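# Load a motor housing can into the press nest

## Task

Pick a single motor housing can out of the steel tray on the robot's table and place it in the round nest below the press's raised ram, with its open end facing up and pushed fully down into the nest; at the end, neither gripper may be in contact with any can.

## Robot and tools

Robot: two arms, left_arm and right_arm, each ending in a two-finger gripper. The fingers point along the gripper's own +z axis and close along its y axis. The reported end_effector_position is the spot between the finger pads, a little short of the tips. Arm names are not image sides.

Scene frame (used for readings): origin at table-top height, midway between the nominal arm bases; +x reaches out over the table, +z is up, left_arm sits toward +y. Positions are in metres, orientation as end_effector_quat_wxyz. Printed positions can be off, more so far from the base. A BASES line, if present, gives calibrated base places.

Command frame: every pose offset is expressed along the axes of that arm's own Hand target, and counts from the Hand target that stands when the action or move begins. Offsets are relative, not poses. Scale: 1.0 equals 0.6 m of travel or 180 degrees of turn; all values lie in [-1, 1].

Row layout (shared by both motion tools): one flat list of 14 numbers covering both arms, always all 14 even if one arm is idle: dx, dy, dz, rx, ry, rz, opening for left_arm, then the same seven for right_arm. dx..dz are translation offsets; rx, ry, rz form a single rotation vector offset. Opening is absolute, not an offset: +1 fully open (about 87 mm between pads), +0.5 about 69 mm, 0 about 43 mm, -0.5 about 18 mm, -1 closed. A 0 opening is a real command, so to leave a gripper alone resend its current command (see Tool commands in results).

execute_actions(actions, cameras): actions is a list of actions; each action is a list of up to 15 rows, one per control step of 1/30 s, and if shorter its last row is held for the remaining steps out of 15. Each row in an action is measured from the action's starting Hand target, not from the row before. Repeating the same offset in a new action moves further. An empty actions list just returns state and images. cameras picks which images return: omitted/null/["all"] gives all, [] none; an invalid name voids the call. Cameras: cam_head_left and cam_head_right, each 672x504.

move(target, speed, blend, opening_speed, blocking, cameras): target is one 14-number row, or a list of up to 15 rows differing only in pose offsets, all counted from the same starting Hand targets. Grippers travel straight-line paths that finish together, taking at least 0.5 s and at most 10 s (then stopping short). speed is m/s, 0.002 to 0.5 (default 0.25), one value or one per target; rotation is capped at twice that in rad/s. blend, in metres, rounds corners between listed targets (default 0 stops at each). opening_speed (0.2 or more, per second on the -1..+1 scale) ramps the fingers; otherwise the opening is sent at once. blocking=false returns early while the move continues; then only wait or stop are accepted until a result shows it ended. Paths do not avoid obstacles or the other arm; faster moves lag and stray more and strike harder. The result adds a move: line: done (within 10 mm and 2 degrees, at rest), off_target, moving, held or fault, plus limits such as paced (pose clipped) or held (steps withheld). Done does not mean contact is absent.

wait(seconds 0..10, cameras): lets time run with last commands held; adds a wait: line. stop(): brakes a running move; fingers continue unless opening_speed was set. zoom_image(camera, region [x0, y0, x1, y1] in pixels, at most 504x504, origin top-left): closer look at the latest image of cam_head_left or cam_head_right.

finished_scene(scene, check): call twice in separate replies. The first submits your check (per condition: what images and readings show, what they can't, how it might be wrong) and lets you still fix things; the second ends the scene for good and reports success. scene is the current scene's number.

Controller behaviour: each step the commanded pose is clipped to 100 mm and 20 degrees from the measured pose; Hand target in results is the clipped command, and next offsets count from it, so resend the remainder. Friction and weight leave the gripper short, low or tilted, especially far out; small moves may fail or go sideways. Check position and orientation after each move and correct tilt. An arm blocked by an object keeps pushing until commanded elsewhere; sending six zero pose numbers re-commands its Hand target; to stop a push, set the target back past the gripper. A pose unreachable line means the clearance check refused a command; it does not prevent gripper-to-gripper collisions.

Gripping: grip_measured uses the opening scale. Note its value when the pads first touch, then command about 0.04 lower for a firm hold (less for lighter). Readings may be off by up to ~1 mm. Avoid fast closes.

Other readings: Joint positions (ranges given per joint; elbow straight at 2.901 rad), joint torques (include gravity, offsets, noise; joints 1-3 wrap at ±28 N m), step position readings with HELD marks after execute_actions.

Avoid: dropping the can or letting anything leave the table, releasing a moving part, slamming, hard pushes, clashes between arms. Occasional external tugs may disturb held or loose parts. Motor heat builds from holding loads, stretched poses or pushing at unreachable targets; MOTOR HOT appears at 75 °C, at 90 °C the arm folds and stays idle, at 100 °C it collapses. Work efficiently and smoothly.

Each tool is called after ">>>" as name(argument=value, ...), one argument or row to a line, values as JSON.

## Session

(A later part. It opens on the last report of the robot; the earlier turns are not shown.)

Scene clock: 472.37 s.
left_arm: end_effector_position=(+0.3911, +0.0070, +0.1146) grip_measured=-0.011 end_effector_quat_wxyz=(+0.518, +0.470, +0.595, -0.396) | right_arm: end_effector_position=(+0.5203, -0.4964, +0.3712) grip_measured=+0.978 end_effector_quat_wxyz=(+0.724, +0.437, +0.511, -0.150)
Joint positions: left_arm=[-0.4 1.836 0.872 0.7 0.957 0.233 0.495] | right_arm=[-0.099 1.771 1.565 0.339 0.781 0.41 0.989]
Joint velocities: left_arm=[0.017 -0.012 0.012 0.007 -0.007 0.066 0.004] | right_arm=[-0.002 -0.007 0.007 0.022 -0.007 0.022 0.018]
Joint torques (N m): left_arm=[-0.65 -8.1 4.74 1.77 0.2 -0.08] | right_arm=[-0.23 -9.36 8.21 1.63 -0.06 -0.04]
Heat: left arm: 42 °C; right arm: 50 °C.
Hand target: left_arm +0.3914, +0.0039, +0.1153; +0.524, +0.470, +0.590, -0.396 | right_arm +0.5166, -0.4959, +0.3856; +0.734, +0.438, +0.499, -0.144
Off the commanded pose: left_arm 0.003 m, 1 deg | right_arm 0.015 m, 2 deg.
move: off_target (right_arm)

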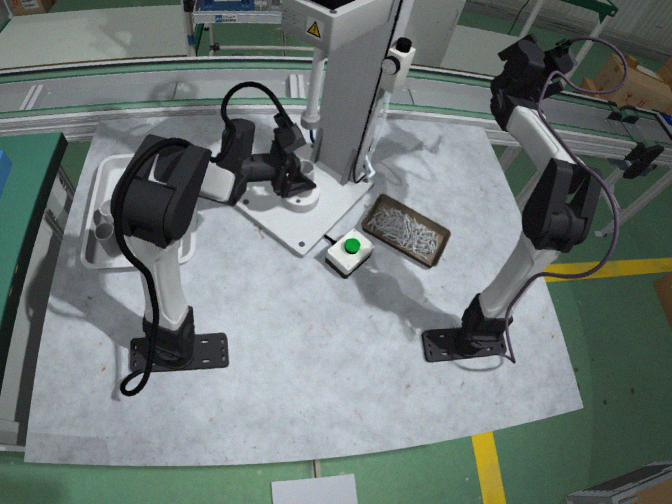

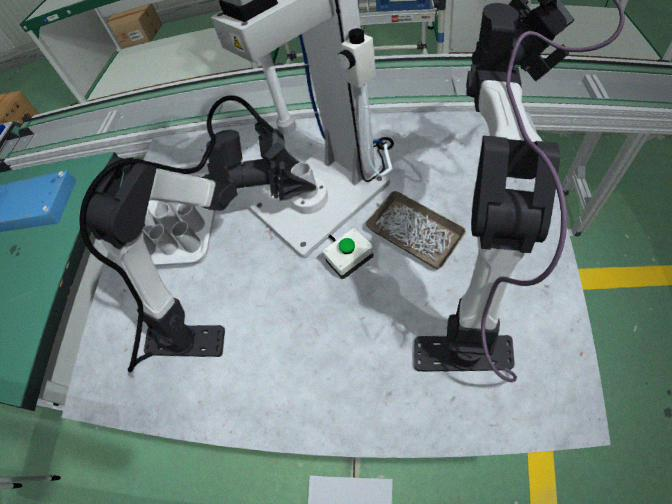

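>>> move(
  target=[0.0131,-0.0002,0.0024,0,0,0,-0.4,0,0,0,0,0,0,1],
  speed=0.02,
)

>>> zoom_image(
  camera="cam_head_right",
  region=[280, 160, 340, 220],
)

>>> zoom_image(
  camera="cam_head_left",
  region=[270, 160, 330, 220],
)

Scene clock: 476.03 s.
left_arm: end_effector_position=(+0.3929, +0.0062, +0.1116) grip_measured=-0.011 end_effector_quat_wxyz=(+0.524, +0.470, +0.590, -0.394) | right_arm: end_effector_position=(+0.5203, -0.4964, +0.3712) grip_measured=+0.978 end_effector_quat_wxyz=(+0.724, +0.437, +0.511, -0.150)
Joint positions: left_arm=[-0.4 1.855 0.865 0.746 0.957 0.229 0.495] | right_arm=[-0.099 1.771 1.565 0.339 0.781 0.41 0.989]
Joint velocities: left_arm=[-0.017 0.002 -0.017 -0.037 -0.066 -0.037 -0.001] | right_arm=[-0.002 0.002 -0.002 -0.022 0.007 -0.022 -0.013]
Joint torques (N m): left_arm=[-0.62 -7.72 4.38 1.67 0.19 -0.05] | right_arm=[-0.23 -9.36 8.21 1.63 -0.06 -0.04]
Heat: left arm: 42 °C; right arm: 50 °C.
Hand target: left_arm +0.3915, +0.0036, +0.1072; +0.524, +0.470, +0.590, -0.396 | right_arm +0.5166, -0.4959, +0.3856; +0.734, +0.438, +0.499, -0.144
Off the commanded pose: left_arm 0.005 m, 0 deg | right_arm 0.015 m, 2 deg.
move: off_target (right_arm)

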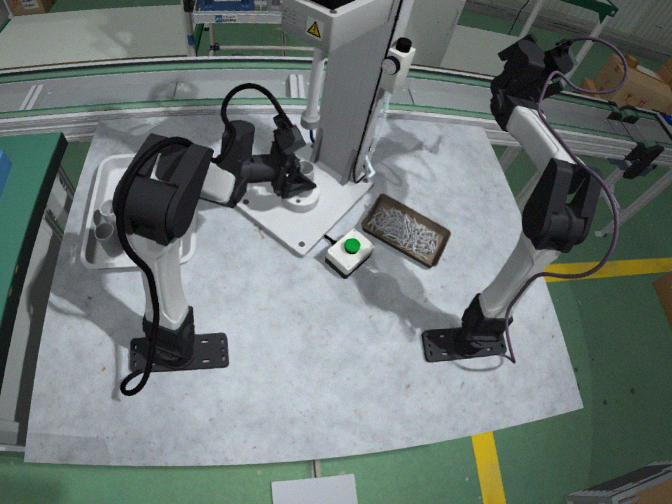

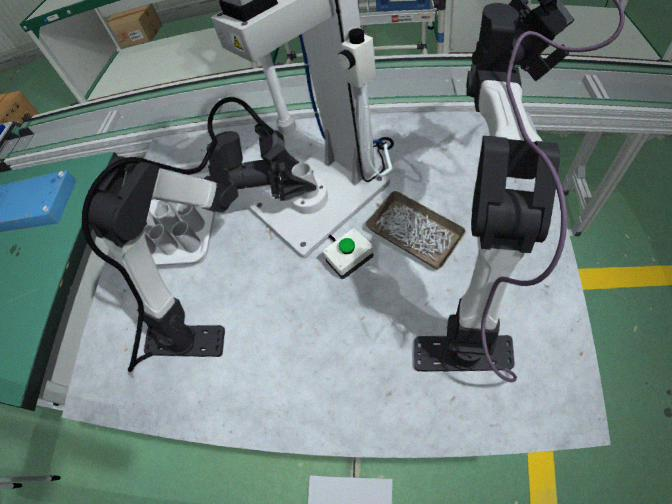

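Scaled by 8.400.

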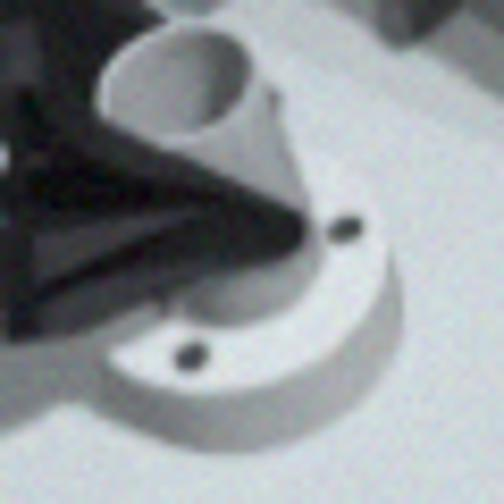

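Scaled by 8.400.

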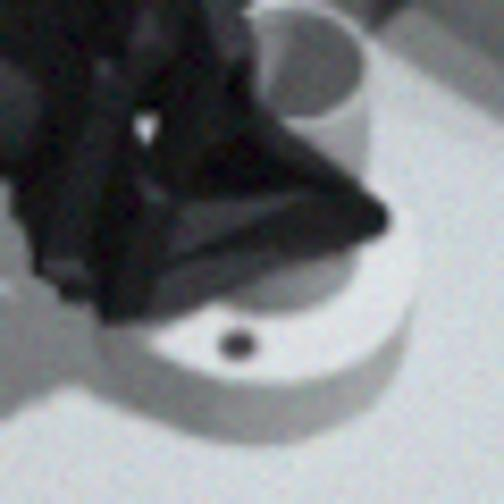

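>>> move(
  target=[
    [-0.0098,0,-0.0017,0,0,0,-0.4,0,0,0,0,0,0,1],
    [-0.0095,0.004,-0.004,0,0,0,-0.4,0,0,0,0,0,0,1],
    [0.0135,0.004,0,0,0,0,-0.4,0,0,0,0,0,0,1],
  ],
  speed=0.02,
)

>>> zoom_image(
  camera="cam_head_right",
  region=[280, 160, 340, 220],
)

>>> zoom_image(
  camera="cam_head_left",
  region=[270, 160, 330, 220],
)

Scene clock: 486.70 s.
left_arm: end_effector_position=(+0.3939, +0.0041, +0.1114) grip_measured=-0.011 end_effector_quat_wxyz=(+0.531, +0.476, +0.578, -0.396) | right_arm: end_effector_position=(+0.5203, -0.4964, +0.3712) grip_measured=+0.978 end_effector_quat_wxyz=(+0.724, +0.437, +0.511, -0.150)
Joint positions: left_arm=[-0.4 1.874 0.865 0.792 0.972 0.228 0.495] | right_arm=[-0.099 1.771 1.565 0.339 0.781 0.41 0.989]
Joint velocities: left_arm=[0.002 -0.017 0.012 0.066 0.007 -0.007 -0.011] | right_arm=[-0.002 0.007 -0.002 -0.125 0.007 -0.007 -0.003]
Joint torques (N m): left_arm=[0.02 -6.95 4.05 1.48 0.07 -0.02] | right_arm=[-0.23 -9.35 8.21 1.63 -0.06 -0.04]
Heat: left arm: 42 °C; right arm: 50 °C.
Hand target: left_arm +0.3937, +0.0055, +0.0992; +0.524, +0.470, +0.590, -0.396 | right_arm +0.5166, -0.4959, +0.3856; +0.734, +0.438, +0.499, -0.144
Off the commanded pose: left_arm 0.012 m, 2 deg | right_arm 0.015 m, 2 deg.
move: off_target (left_arm, right_arm)

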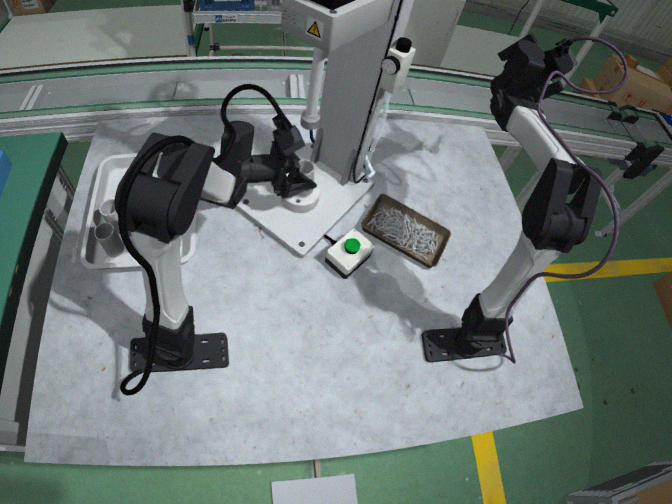

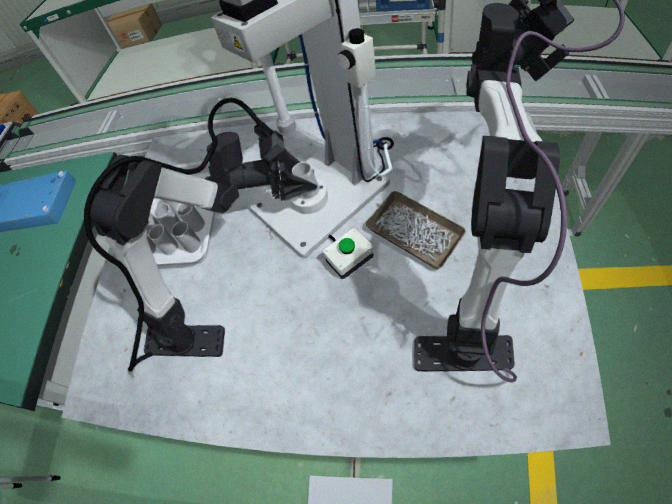

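Scaled by 8.400.

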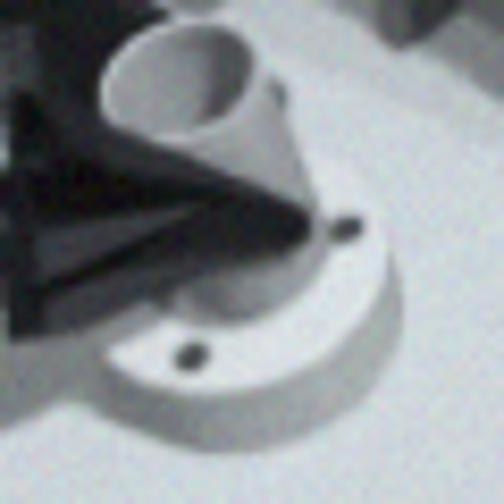

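Scaled by 8.400.

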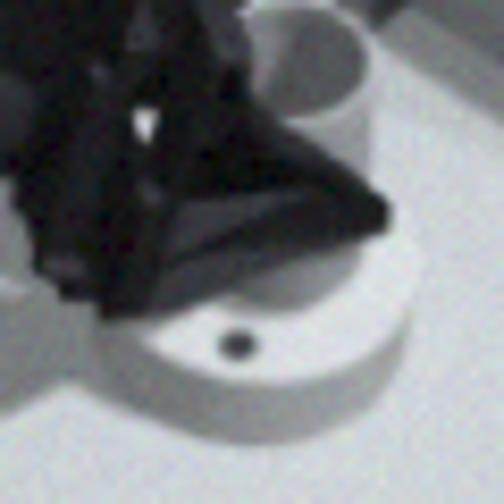

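>>> move(
  target=[-0.0273,0.0008,-0.0082,0,0,0,-0.4,0,0,0,0,0,0,1],
  speed=0.03,
)

>>> zoom_image(
  camera="cam_head_right",
  region=[280, 160, 340, 220],
)

>>> zoom_image(
  camera="cam_head_left",
  region=[270, 160, 330, 220],
)

Scene clock: 494.00 s.
left_arm: end_effector_position=(+0.3926, +0.0045, +0.1109) grip_measured=-0.011 end_effector_quat_wxyz=(+0.527, +0.475, +0.581, -0.398) | right_arm: end_effector_position=(+0.5203, -0.4964, +0.3712) grip_measured=+0.978 end_effector_quat_wxyz=(+0.724, +0.437, +0.511, -0.150)
Joint positions: left_arm=[-0.4 1.869 0.865 0.776 0.973 0.228 0.495] | right_arm=[-0.099 1.771 1.565 0.339 0.781 0.41 0.989]
Joint velocities: left_arm=[0.007 0.007 0.032 -0.095 -0.007 0.007 0.006] | right_arm=[0.012 0.017 0.002 0.007 0.037 0.007 -0.008]
Joint torques (N m): left_arm=[0.58 -11.64 5.31 0.98 0.17 0] | right_arm=[-0.21 -9.35 8.21 1.63 -0.06 -0.04]
Heat: left arm: 41 °C; right arm: 50 °C.
Hand target: left_arm +0.3932, +0.0079, +0.1162; +0.524, +0.470, +0.590, -0.396 | right_arm +0.5166, -0.4959, +0.3856; +0.734, +0.438, +0.499, -0.144
Off the commanded pose: left_arm 0.006 m, 1 deg | right_arm 0.015 m, 2 deg.
move: off_target (right_arm)

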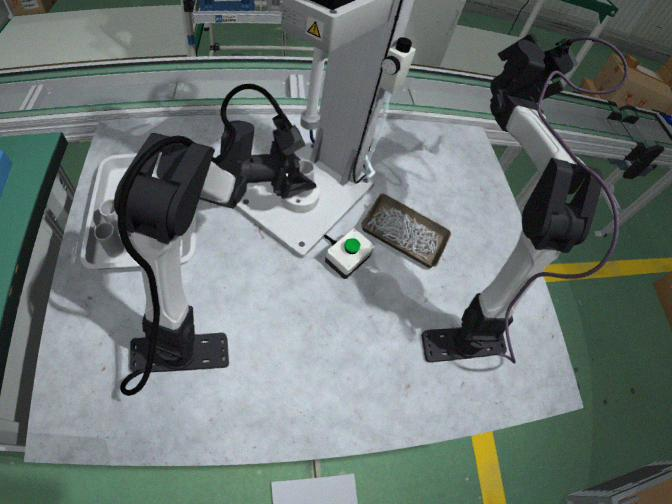

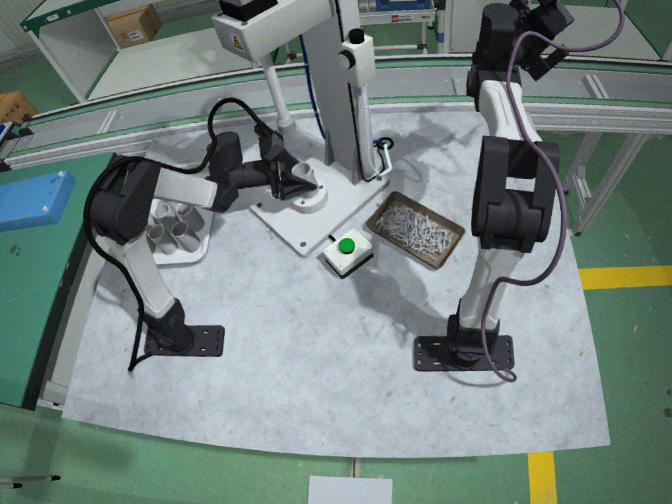

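Scaled by 8.400.

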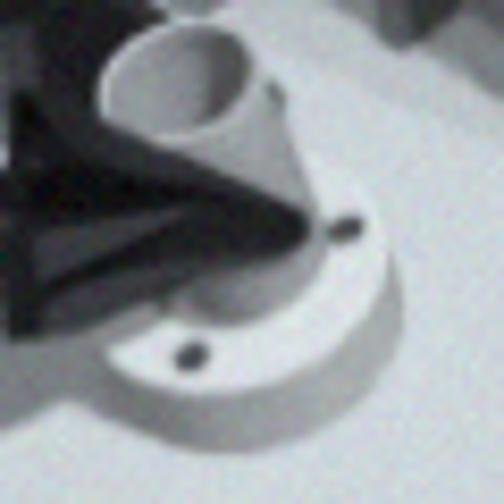

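Scaled by 8.400.

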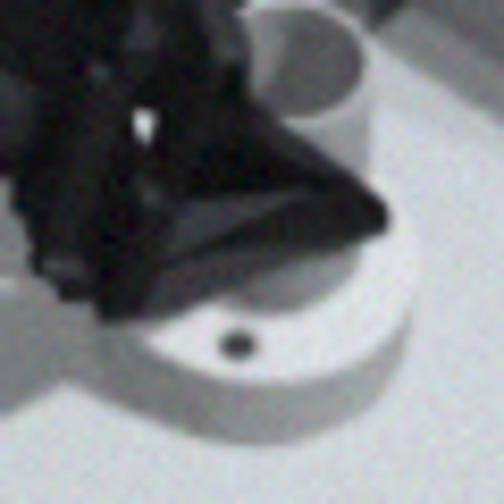

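>>> move(
  target=[-0.0157,0.0013,-0.0077,0,0,0,-0.4,0,0,0,0,0,0,1],
  speed=0.03,
)

>>> zoom_image(
  camera="cam_head_right",
  region=[280, 160, 340, 220],
)

>>> zoom_image(
  camera="cam_head_left",
  region=[270, 160, 330, 220],
)

Scene clock: 497.83 s.
left_arm: end_effector_position=(+0.3912, +0.0101, +0.1092) grip_measured=-0.011 end_effector_quat_wxyz=(+0.515, +0.467, +0.599, -0.398) | right_arm: end_effector_position=(+0.5203, -0.4964, +0.3712) grip_measured=+0.978 end_effector_quat_wxyz=(+0.724, +0.437, +0.511, -0.150)
Joint positions: left_arm=[-0.391 1.847 0.865 0.71 0.965 0.228 0.495] | right_arm=[-0.099 1.771 1.565 0.339 0.781 0.41 0.989]
Joint velocities: left_arm=[0.007 0.012 -0.007 -0.051 -0.051 0.007 -0.006] | right_arm=[-0.017 -0.002 -0.007 0.081 0.022 0.081 -0.003]
Joint torques (N m): left_arm=[0.53 -12.67 6.38 1.15 0.35 0.07] | right_arm=[-0.23 -9.36 8.21 1.63 -0.06 -0.04]
Heat: left arm: 41 °C; right arm: 50 °C.
Hand target: left_arm +0.3930, +0.0110, +0.1263; +0.524, +0.470, +0.590, -0.396 | right_arm +0.5166, -0.4959, +0.3856; +0.734, +0.438, +0.499, -0.144
Off the commanded pose: left_arm 0.017 m, 2 deg | right_arm 0.015 m, 2 deg.
move: off_target (left_arm, right_arm)

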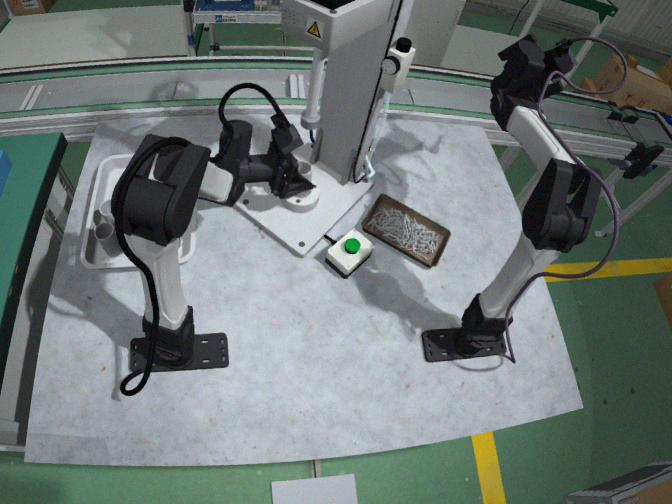

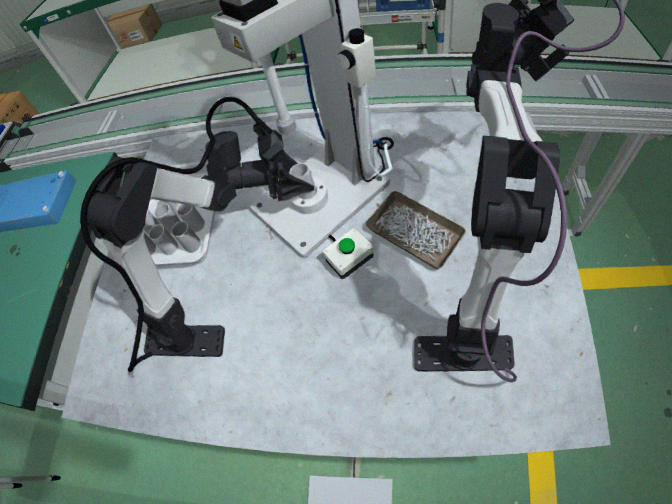

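Scaled by 8.400.

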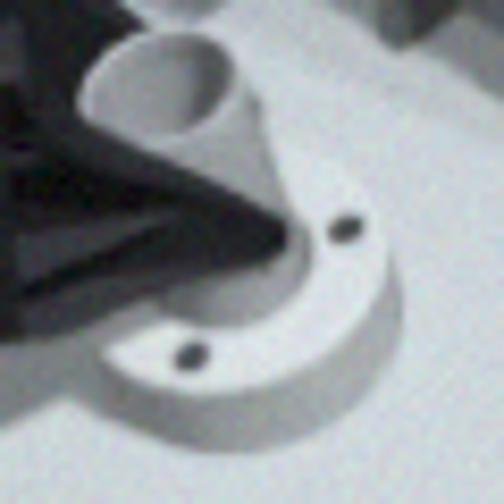

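Scaled by 8.400.

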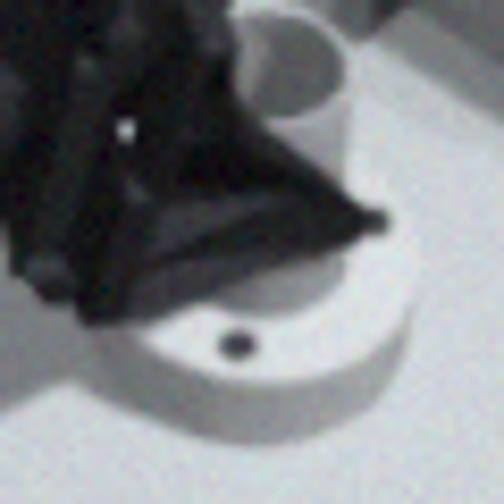

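>>> move(
  target=[0.0361,-0.001,0.0064,0,0,0,-0.4,0,0,0,0,0,0,1],
  speed=0.02,
)

>>> zoom_image(
  camera="cam_head_right",
  region=[280, 160, 340, 220],
)

>>> zoom_image(
  camera="cam_head_left",
  region=[270, 160, 330, 220],
)

Scene clock: 503.00 s.
left_arm: end_effector_position=(+0.3928, +0.0096, +0.1069) grip_measured=-0.011 end_effector_quat_wxyz=(+0.521, +0.468, +0.594, -0.396) | right_arm: end_effector_position=(+0.5203, -0.4964, +0.3712) grip_measured=+0.978 end_effector_quat_wxyz=(+0.724, +0.437, +0.511, -0.150)
Joint positions: left_arm=[-0.391 1.862 0.859 0.748 0.964 0.228 0.495] | right_arm=[-0.099 1.771 1.565 0.339 0.781 0.41 0.989]
Joint velocities: left_arm=[-0.002 0.002 -0.017 0.037 -0.066 -0.037 -0.004] | right_arm=[-0.007 -0.012 -0.027 0.037 -0.022 -0.007 -0.013]
Joint torques (N m): left_arm=[0.29 -7.97 4.41 1.68 0.31 0.1] | right_arm=[-0.23 -9.35 8.21 1.63 -0.06 -0.04]
Heat: left arm: 42 °C; right arm: 50 °C.
Hand target: left_arm +0.3930, +0.0105, +0.1041; +0.524, +0.470, +0.590, -0.396 | right_arm +0.5166, -0.4959, +0.3856; +0.734, +0.438, +0.499, -0.144
Off the commanded pose: left_arm 0.003 m, 1 deg | right_arm 0.015 m, 2 deg.
move: off_target (right_arm)

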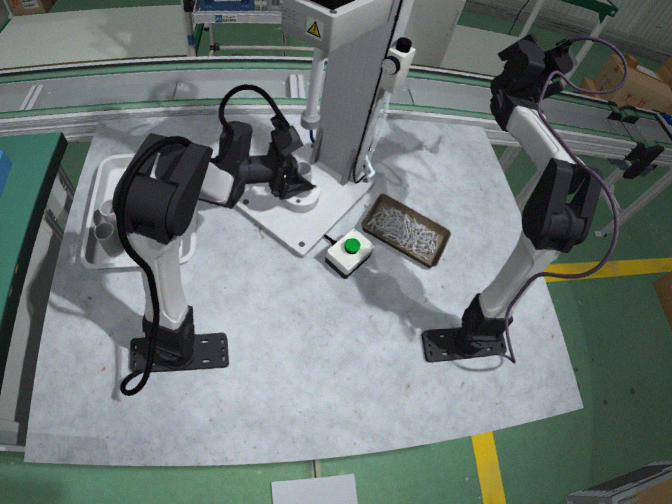

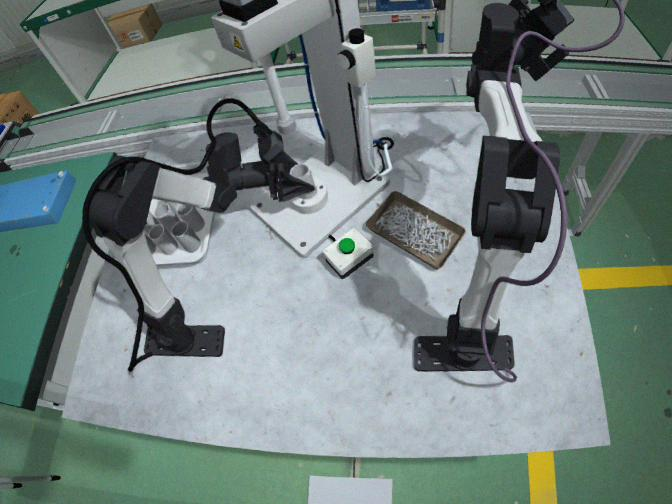

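Scaled by 8.400.

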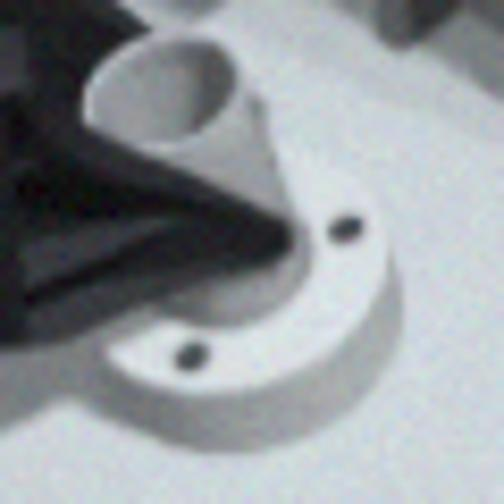

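Scaled by 8.400.

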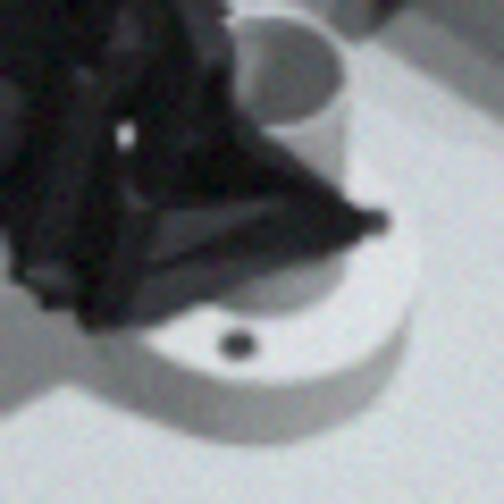

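>>> move(
  target=[0.0197,0,0.0035,0,0,0,-0.4,0,0,0,0,0,0,1],
  speed=0.02,
)

>>> zoom_image(
  camera="cam_head_right",
  region=[280, 160, 340, 220],
)

>>> zoom_image(
  camera="cam_head_left",
  region=[270, 160, 330, 220],
)

Scene clock: 507.00 s.
left_arm: end_effector_position=(+0.3934, +0.0093, +0.0971) grip_measured=-0.011 end_effector_quat_wxyz=(+0.523, +0.469, +0.591, -0.395) | right_arm: end_effector_position=(+0.5203, -0.4964, +0.3712) grip_measured=+0.978 end_effector_quat_wxyz=(+0.724, +0.437, +0.511, -0.150)
Joint positions: left_arm=[-0.391 1.896 0.846 0.802 0.965 0.229 0.495] | right_arm=[-0.099 1.771 1.565 0.339 0.781 0.41 0.989]
Joint velocities: left_arm=[-0.002 0.002 -0.007 -0.007 -0.037 -0.007 -0.016] | right_arm=[-0.017 -0.002 0.012 0.007 -0.007 -0.022 0.003]
Joint torques (N m): left_arm=[0.35 -7.62 4.3 1.6 0.31 0.1] | right_arm=[-0.23 -9.36 8.21 1.63 -0.06 -0.04]
Heat: left arm: 42 °C; right arm: 50 °C.
Hand target: left_arm +0.3933, +0.0102, +0.0920; +0.524, +0.470, +0.590, -0.396 | right_arm +0.5166, -0.4959, +0.3856; +0.734, +0.438, +0.499, -0.144
Off the commanded pose: left_arm 0.005 m, 0 deg | right_arm 0.015 m, 2 deg.
move: off_target (right_arm)

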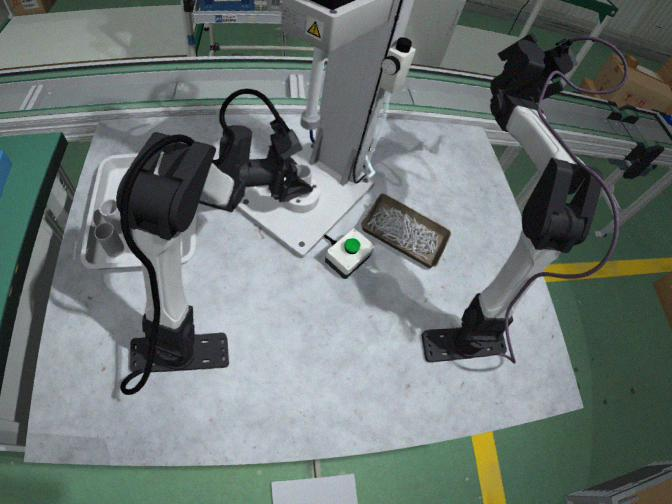

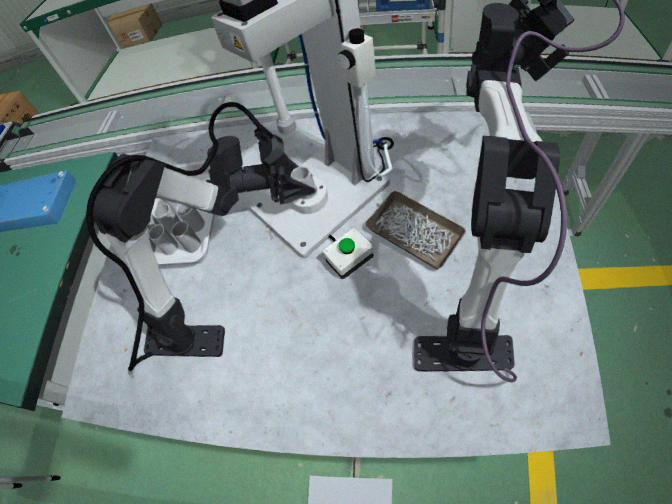

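Scaled by 8.400.

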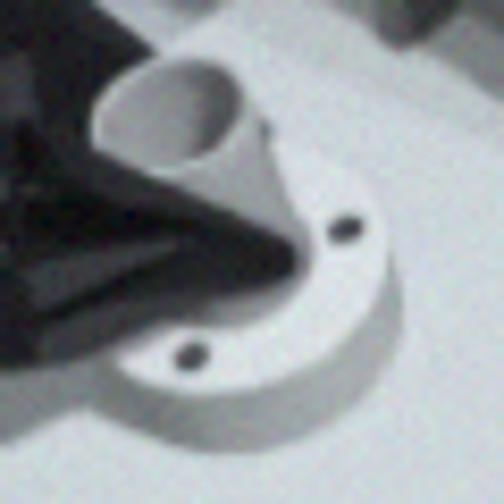

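Scaled by 8.400.

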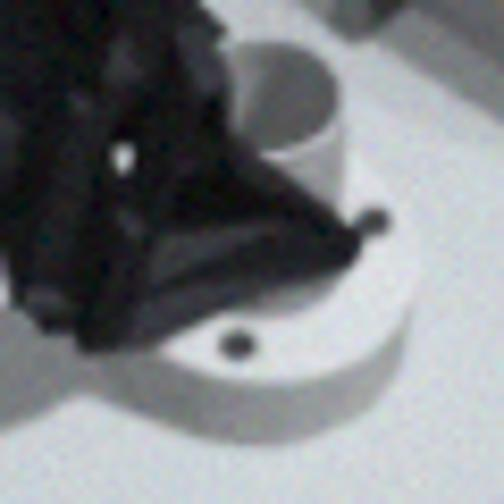

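>>> move(
  target=[0.0164,0,0.0029,0,0,0,-0.4,0,0,0,0,0,0,1],
  speed=0.02,
)

>>> zoom_image(
  camera="cam_head_right",
  region=[280, 160, 340, 220],
)

>>> zoom_image(
  camera="cam_head_left",
  region=[270, 160, 330, 220],
)

Scene clock: 512.07 s.
left_arm: end_effector_position=(+0.3931, +0.0082, +0.0908) grip_measured=-0.011 end_effector_quat_wxyz=(+0.527, +0.473, +0.584, -0.397) | right_arm: end_effector_position=(+0.5203, -0.4964, +0.3712) grip_measured=+0.978 end_effector_quat_wxyz=(+0.724, +0.437, +0.511, -0.150)
Joint positions: left_arm=[-0.391 1.925 0.837 0.854 0.976 0.229 0.494] | right_arm=[-0.099 1.771 1.565 0.339 0.781 0.41 0.989]
Joint velocities: left_arm=[-0.022 -0.002 0.007 0.037 -0.037 -0.051 -0.004] | right_arm=[-0.002 0.007 -0.032 -0.007 -0.051 -0.11 -0.013]
Joint torques (N m): left_arm=[0.29 -7.27 4.03 1.56 0.19 0.07] | right_arm=[-0.23 -9.36 8.23 1.63 -0.06 -0.04]
Heat: left arm: 41 °C; right arm: 50 °C.
Hand target: left_arm +0.3936, +0.0100, +0.0818; +0.524, +0.470, +0.590, -0.396 | right_arm +0.5166, -0.4959, +0.3856; +0.734, +0.438, +0.499, -0.144
Off the commanded pose: left_arm 0.009 m, 1 deg | right_arm 0.015 m, 2 deg.
move: off_target (right_arm)

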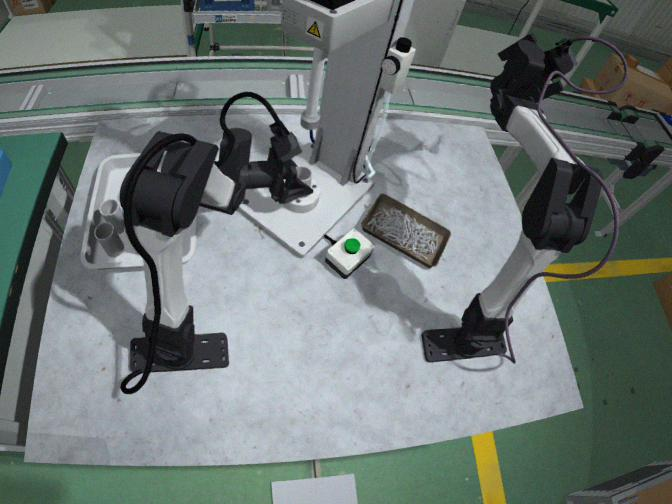

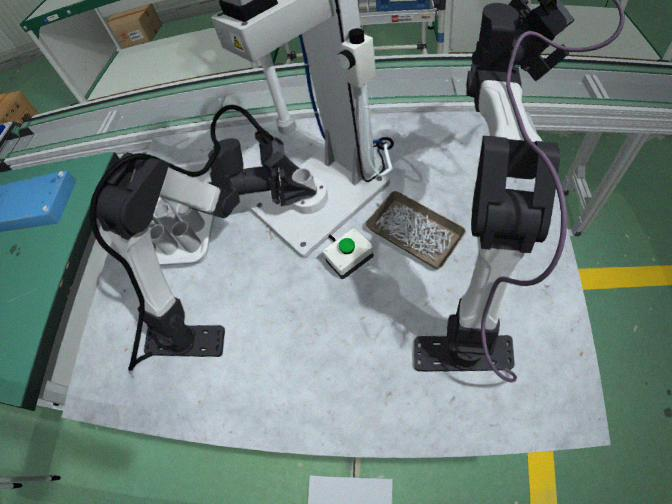

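Scaled by 8.400.

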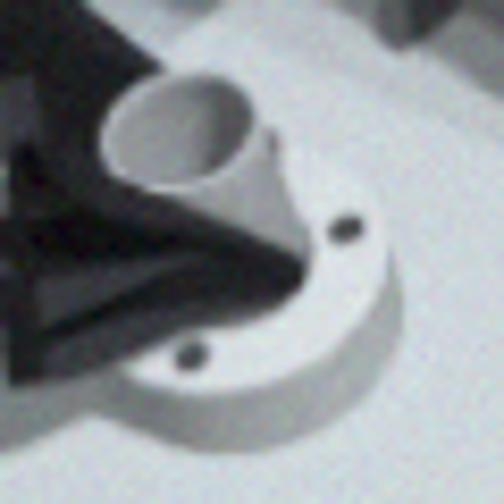

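Scaled by 8.400.

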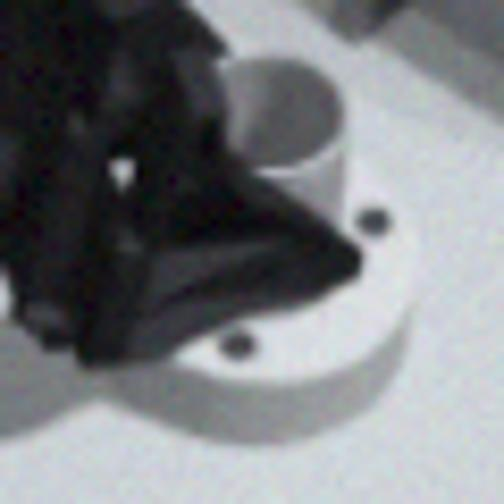

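>>> move(
  target=[0.0131,0,0.0024,0,0,0,-0.4,0,0,0,0,0,0,1],
  speed=0.02,
)

>>> zoom_image(
  camera="cam_head_right",
  region=[270, 140, 350, 220],
)

>>> zoom_image(
  camera="cam_head_left",
  region=[260, 140, 340, 220],
)

Scene clock: 518.97 s.
left_arm: end_effector_position=(+0.3928, +0.0070, +0.0873) grip_measured=-0.012 end_effector_quat_wxyz=(+0.531, +0.477, +0.576, -0.399) | right_arm: end_effector_position=(+0.5203, -0.4964, +0.3712) grip_measured=+0.978 end_effector_quat_wxyz=(+0.724, +0.437, +0.511, -0.150)
Joint positions: left_arm=[-0.391 1.948 0.833 0.899 0.987 0.229 0.494] | right_arm=[-0.099 1.771 1.565 0.339 0.781 0.41 0.989]
Joint velocities: left_arm=[0.007 -0.007 0.007 -0.007 -0.007 -0.066 0.001] | right_arm=[-0.017 -0.007 0.007 0.022 -0.037 -0.022 -0.018]
Joint torques (N m): left_arm=[0.28 -6.89 3.84 1.39 0.06 0.09] | right_arm=[-0.21 -9.36 8.21 1.63 -0.06 -0.04]
Heat: left arm: 41 °C; right arm: 50 °C.
Hand target: left_arm +0.3937, +0.0098, +0.0738; +0.524, +0.470, +0.590, -0.396 | right_arm +0.5166, -0.4959, +0.3856; +0.734, +0.438, +0.499, -0.144
Off the commanded pose: left_arm 0.014 m, 2 deg | right_arm 0.015 m, 2 deg.
move: off_target (left_arm, right_arm)

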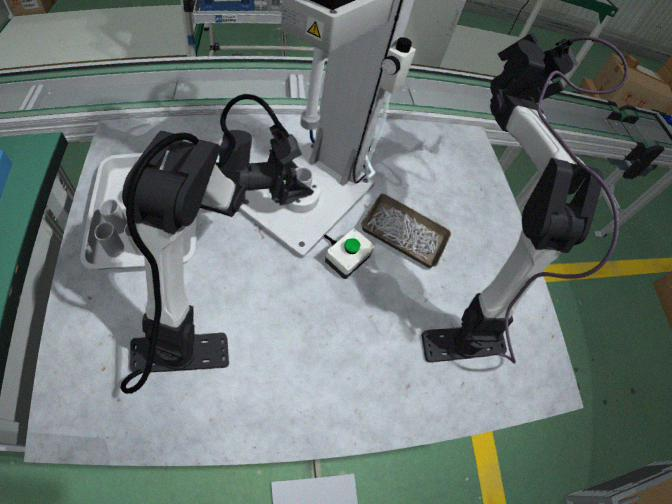

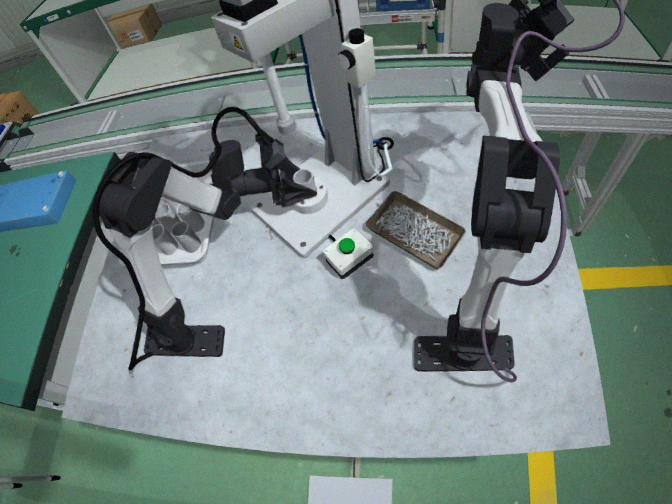

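Scaled by 6.300.

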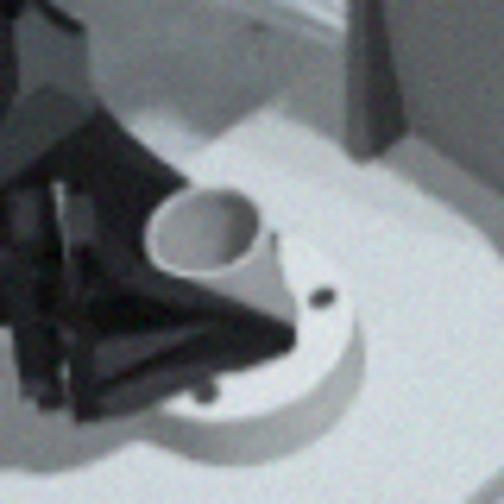

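Scaled by 6.300.

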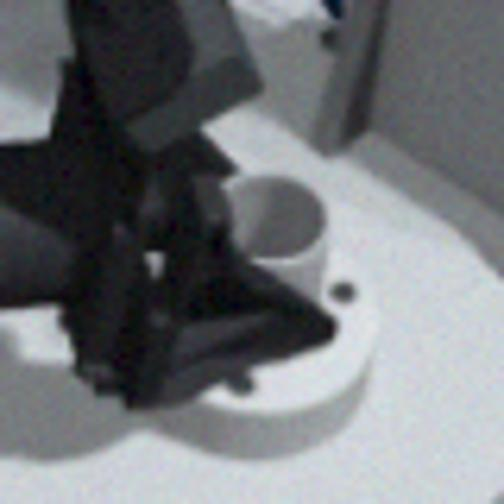

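>>> move(
  target=[0.01,0,0.0018,0,0.028,0,-0.4,0,0,0,0,0,0,1],
  speed=0.02,
)

>>> zoom_image(
  camera="cam_head_right",
  region=[270, 140, 350, 220],
)

>>> zoom_image(
  camera="cam_head_left",
  region=[260, 140, 340, 220],
)

Scene clock: 526.50 s.
left_arm: end_effector_position=(+0.3926, +0.0071, +0.0854) grip_measured=-0.012 end_effector_quat_wxyz=(+0.517, +0.491, +0.581, -0.392) | right_arm: end_effector_position=(+0.5203, -0.4964, +0.3712) grip_measured=+0.978 end_effector_quat_wxyz=(+0.724, +0.437, +0.511, -0.150)
Joint positions: left_arm=[-0.394 1.928 0.862 0.774 0.991 0.299 0.494] | right_arm=[-0.099 1.771 1.565 0.339 0.781 0.41 0.989]
Joint velocities: left_arm=[0.012 0.002 -0.007 -0.051 -0.022 0.007 -0.001] | right_arm=[-0.012 0.012 -0.002 0.051 -0.051 -0.037 0.024]
Joint torques (N m): left_arm=[-0.81 -8.92 4.77 0.58 -0.28 0.5] | right_arm=[-0.21 -9.35 8.23 1.63 -0.06 -0.04]
Heat: left arm: 41 °C; right arm: 50 °C.
Hand target: left_arm +0.3944, +0.0095, +0.0680; +0.498, +0.486, +0.612, -0.375 | right_arm +0.5166, -0.4959, +0.3856; +0.734, +0.438, +0.499, -0.144
Off the commanded pose: left_arm 0.018 m, 5 deg | right_arm 0.015 m, 2 deg.
move: off_target (left_arm, right_arm)

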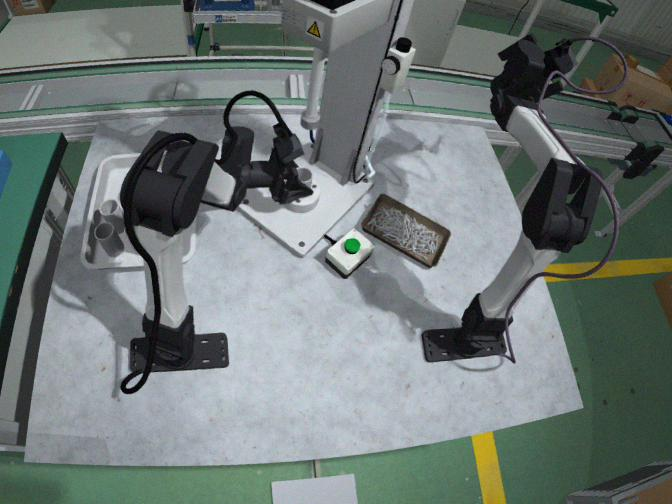

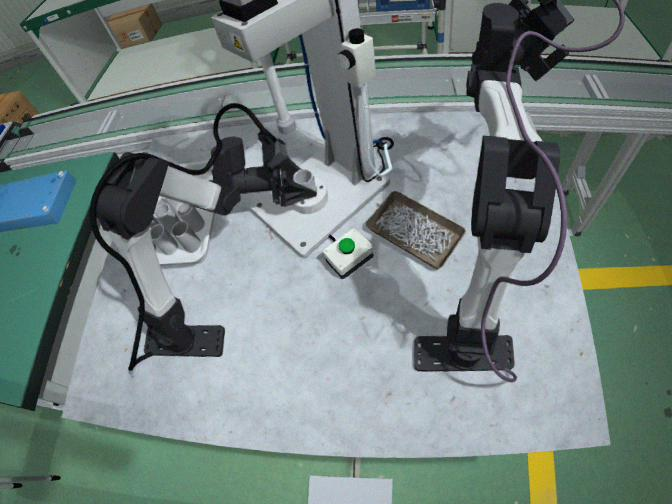

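Scaled by 6.300.

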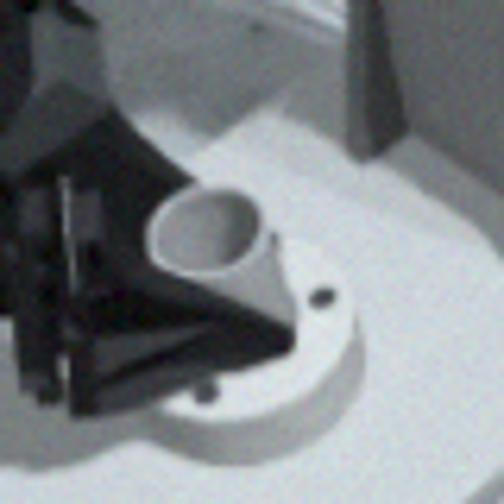

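Scaled by 6.300.

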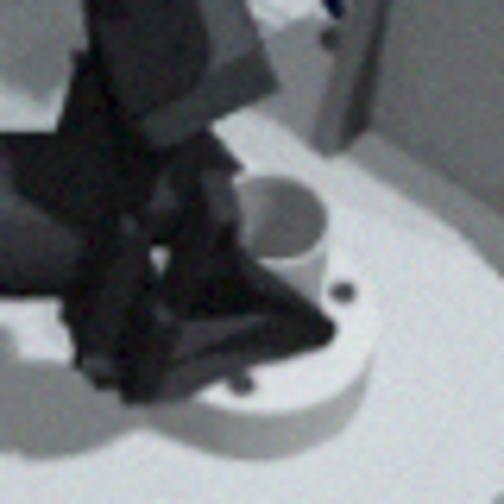

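>>> move(
  target=[-0.0243,-0.002,-0.005,0,-0.022,0,-0.4,0,0,0,0,0,0,1],
  speed=0.03,
  cameras=[],
)

>>> move(
  target=[0,0,0,0,0,0,0.45,0,0,0,0,0,0,1],
  speed=0.03,
  opening_speed=0.3,
)

>>> zoom_image(
  camera="cam_head_right",
  region=[270, 140, 350, 220],
)

>>> zoom_image(
  camera="cam_head_left",
  region=[260, 140, 340, 220],
)

Scene clock: 534.63 s.
left_arm: end_effector_position=(+0.3931, +0.0074, +0.0871) grip_measured=-0.012 end_effector_quat_wxyz=(+0.521, +0.482, +0.584, -0.394) | right_arm: end_effector_position=(+0.5203, -0.4964, +0.3712) grip_measured=+0.978 end_effector_quat_wxyz=(+0.724, +0.437, +0.511, -0.150)
Joint positions: left_arm=[-0.394 1.928 0.851 0.811 0.98 0.267 0.494] | right_arm=[-0.099 1.771 1.565 0.339 0.781 0.41 0.989]
Joint velocities: left_arm=[-0.002 -0.012 0.017 -0.022 0.051 -0.007 -0.001] | right_arm=[-0.002 -0.012 -0.027 -0.007 0.007 -0.037 0.013]
Joint torques (N m): left_arm=[-0.06 -9.18 3.69 1.44 0.03 -0.11] | right_arm=[-0.21 -9.35 8.21 1.63 -0.06 -0.04]
Heat: left arm: 41 °C; right arm: 50 °C.
Hand target: left_arm +0.3927, +0.0088, +0.0827; +0.518, +0.473, +0.595, -0.392 | right_arm +0.5166, -0.4959, +0.3856; +0.734, +0.438, +0.499, -0.144
Off the commanded pose: left_arm 0.005 m, 2 deg | right_arm 0.015 m, 2 deg.
move: off_target (right_arm)
No camera images: "cameras" was empty.

Scene clock: 537.67 s.
left_arm: end_effector_position=(+0.3947, +0.0079, +0.0868) grip_measured=+0.450 end_effector_quat_wxyz=(+0.522, +0.479, +0.587, -0.391) | right_arm: end_effector_position=(+0.5203, -0.4964, +0.3712) grip_measured=+0.978 end_effector_quat_wxyz=(+0.724, +0.437, +0.511, -0.150)
Joint positions: left_arm=[-0.394 1.928 0.851 0.811 0.969 0.262 0.725] | right_arm=[-0.099 1.771 1.565 0.339 0.781 0.41 0.989]
Joint velocities: left_arm=[-0.007 -0.007 -0.007 0.022 0.007 -0.051 -0.004] | right_arm=[-0.017 0.007 0.012 -0.007 -0.037 0.007 -0.008]
Joint torques (N m): left_arm=[-0.12 -9.26 3.82 1.44 0.18 -0.07] | right_arm=[-0.23 -9.35 8.21 1.63 -0.06 -0.04]
Heat: left arm: 41 °C; right arm: 50 °C.
Hand target: left_arm +0.3927, +0.0088, +0.0827; +0.518, +0.473, +0.595, -0.392 | right_arm +0.5166, -0.4959, +0.3856; +0.734, +0.438, +0.499, -0.144
Off the commanded pose: left_arm 0.005 m, 1 deg | right_arm 0.015 m, 2 deg.
move: off_target (right_arm)

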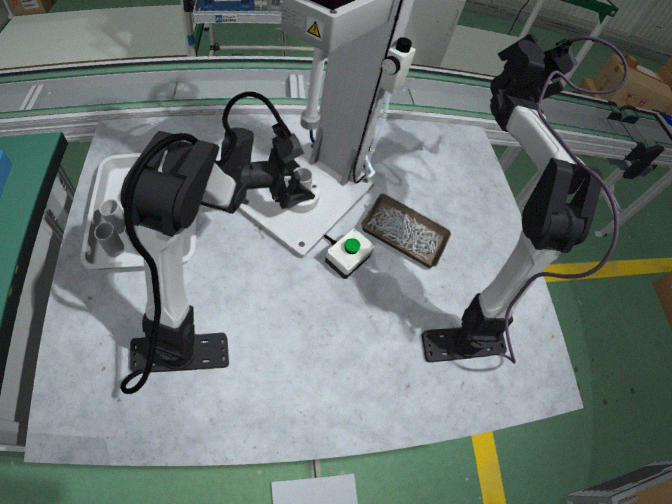

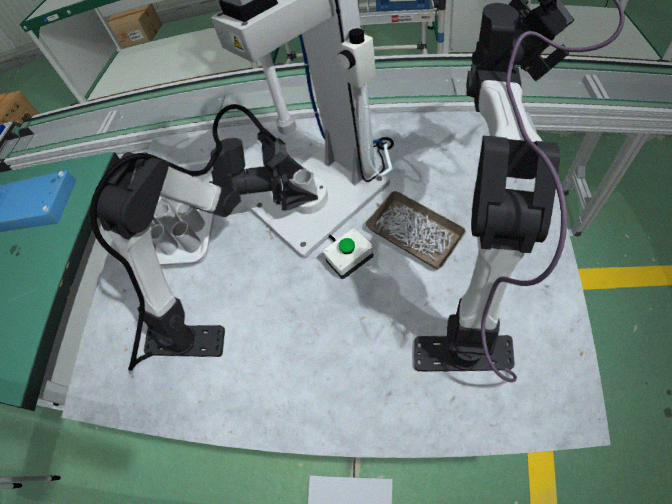

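Scaled by 6.300.

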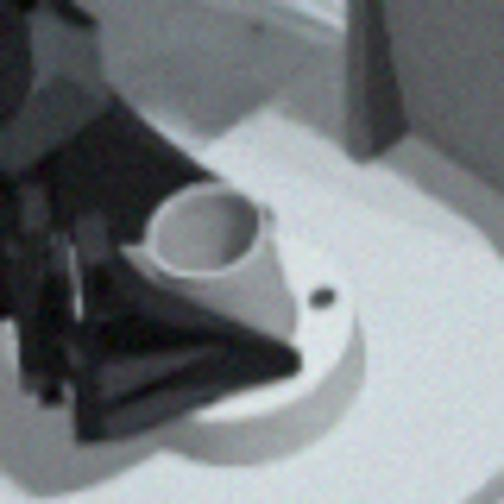

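Scaled by 6.300.

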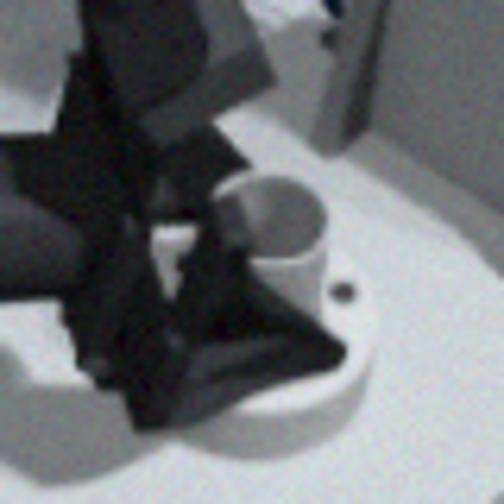

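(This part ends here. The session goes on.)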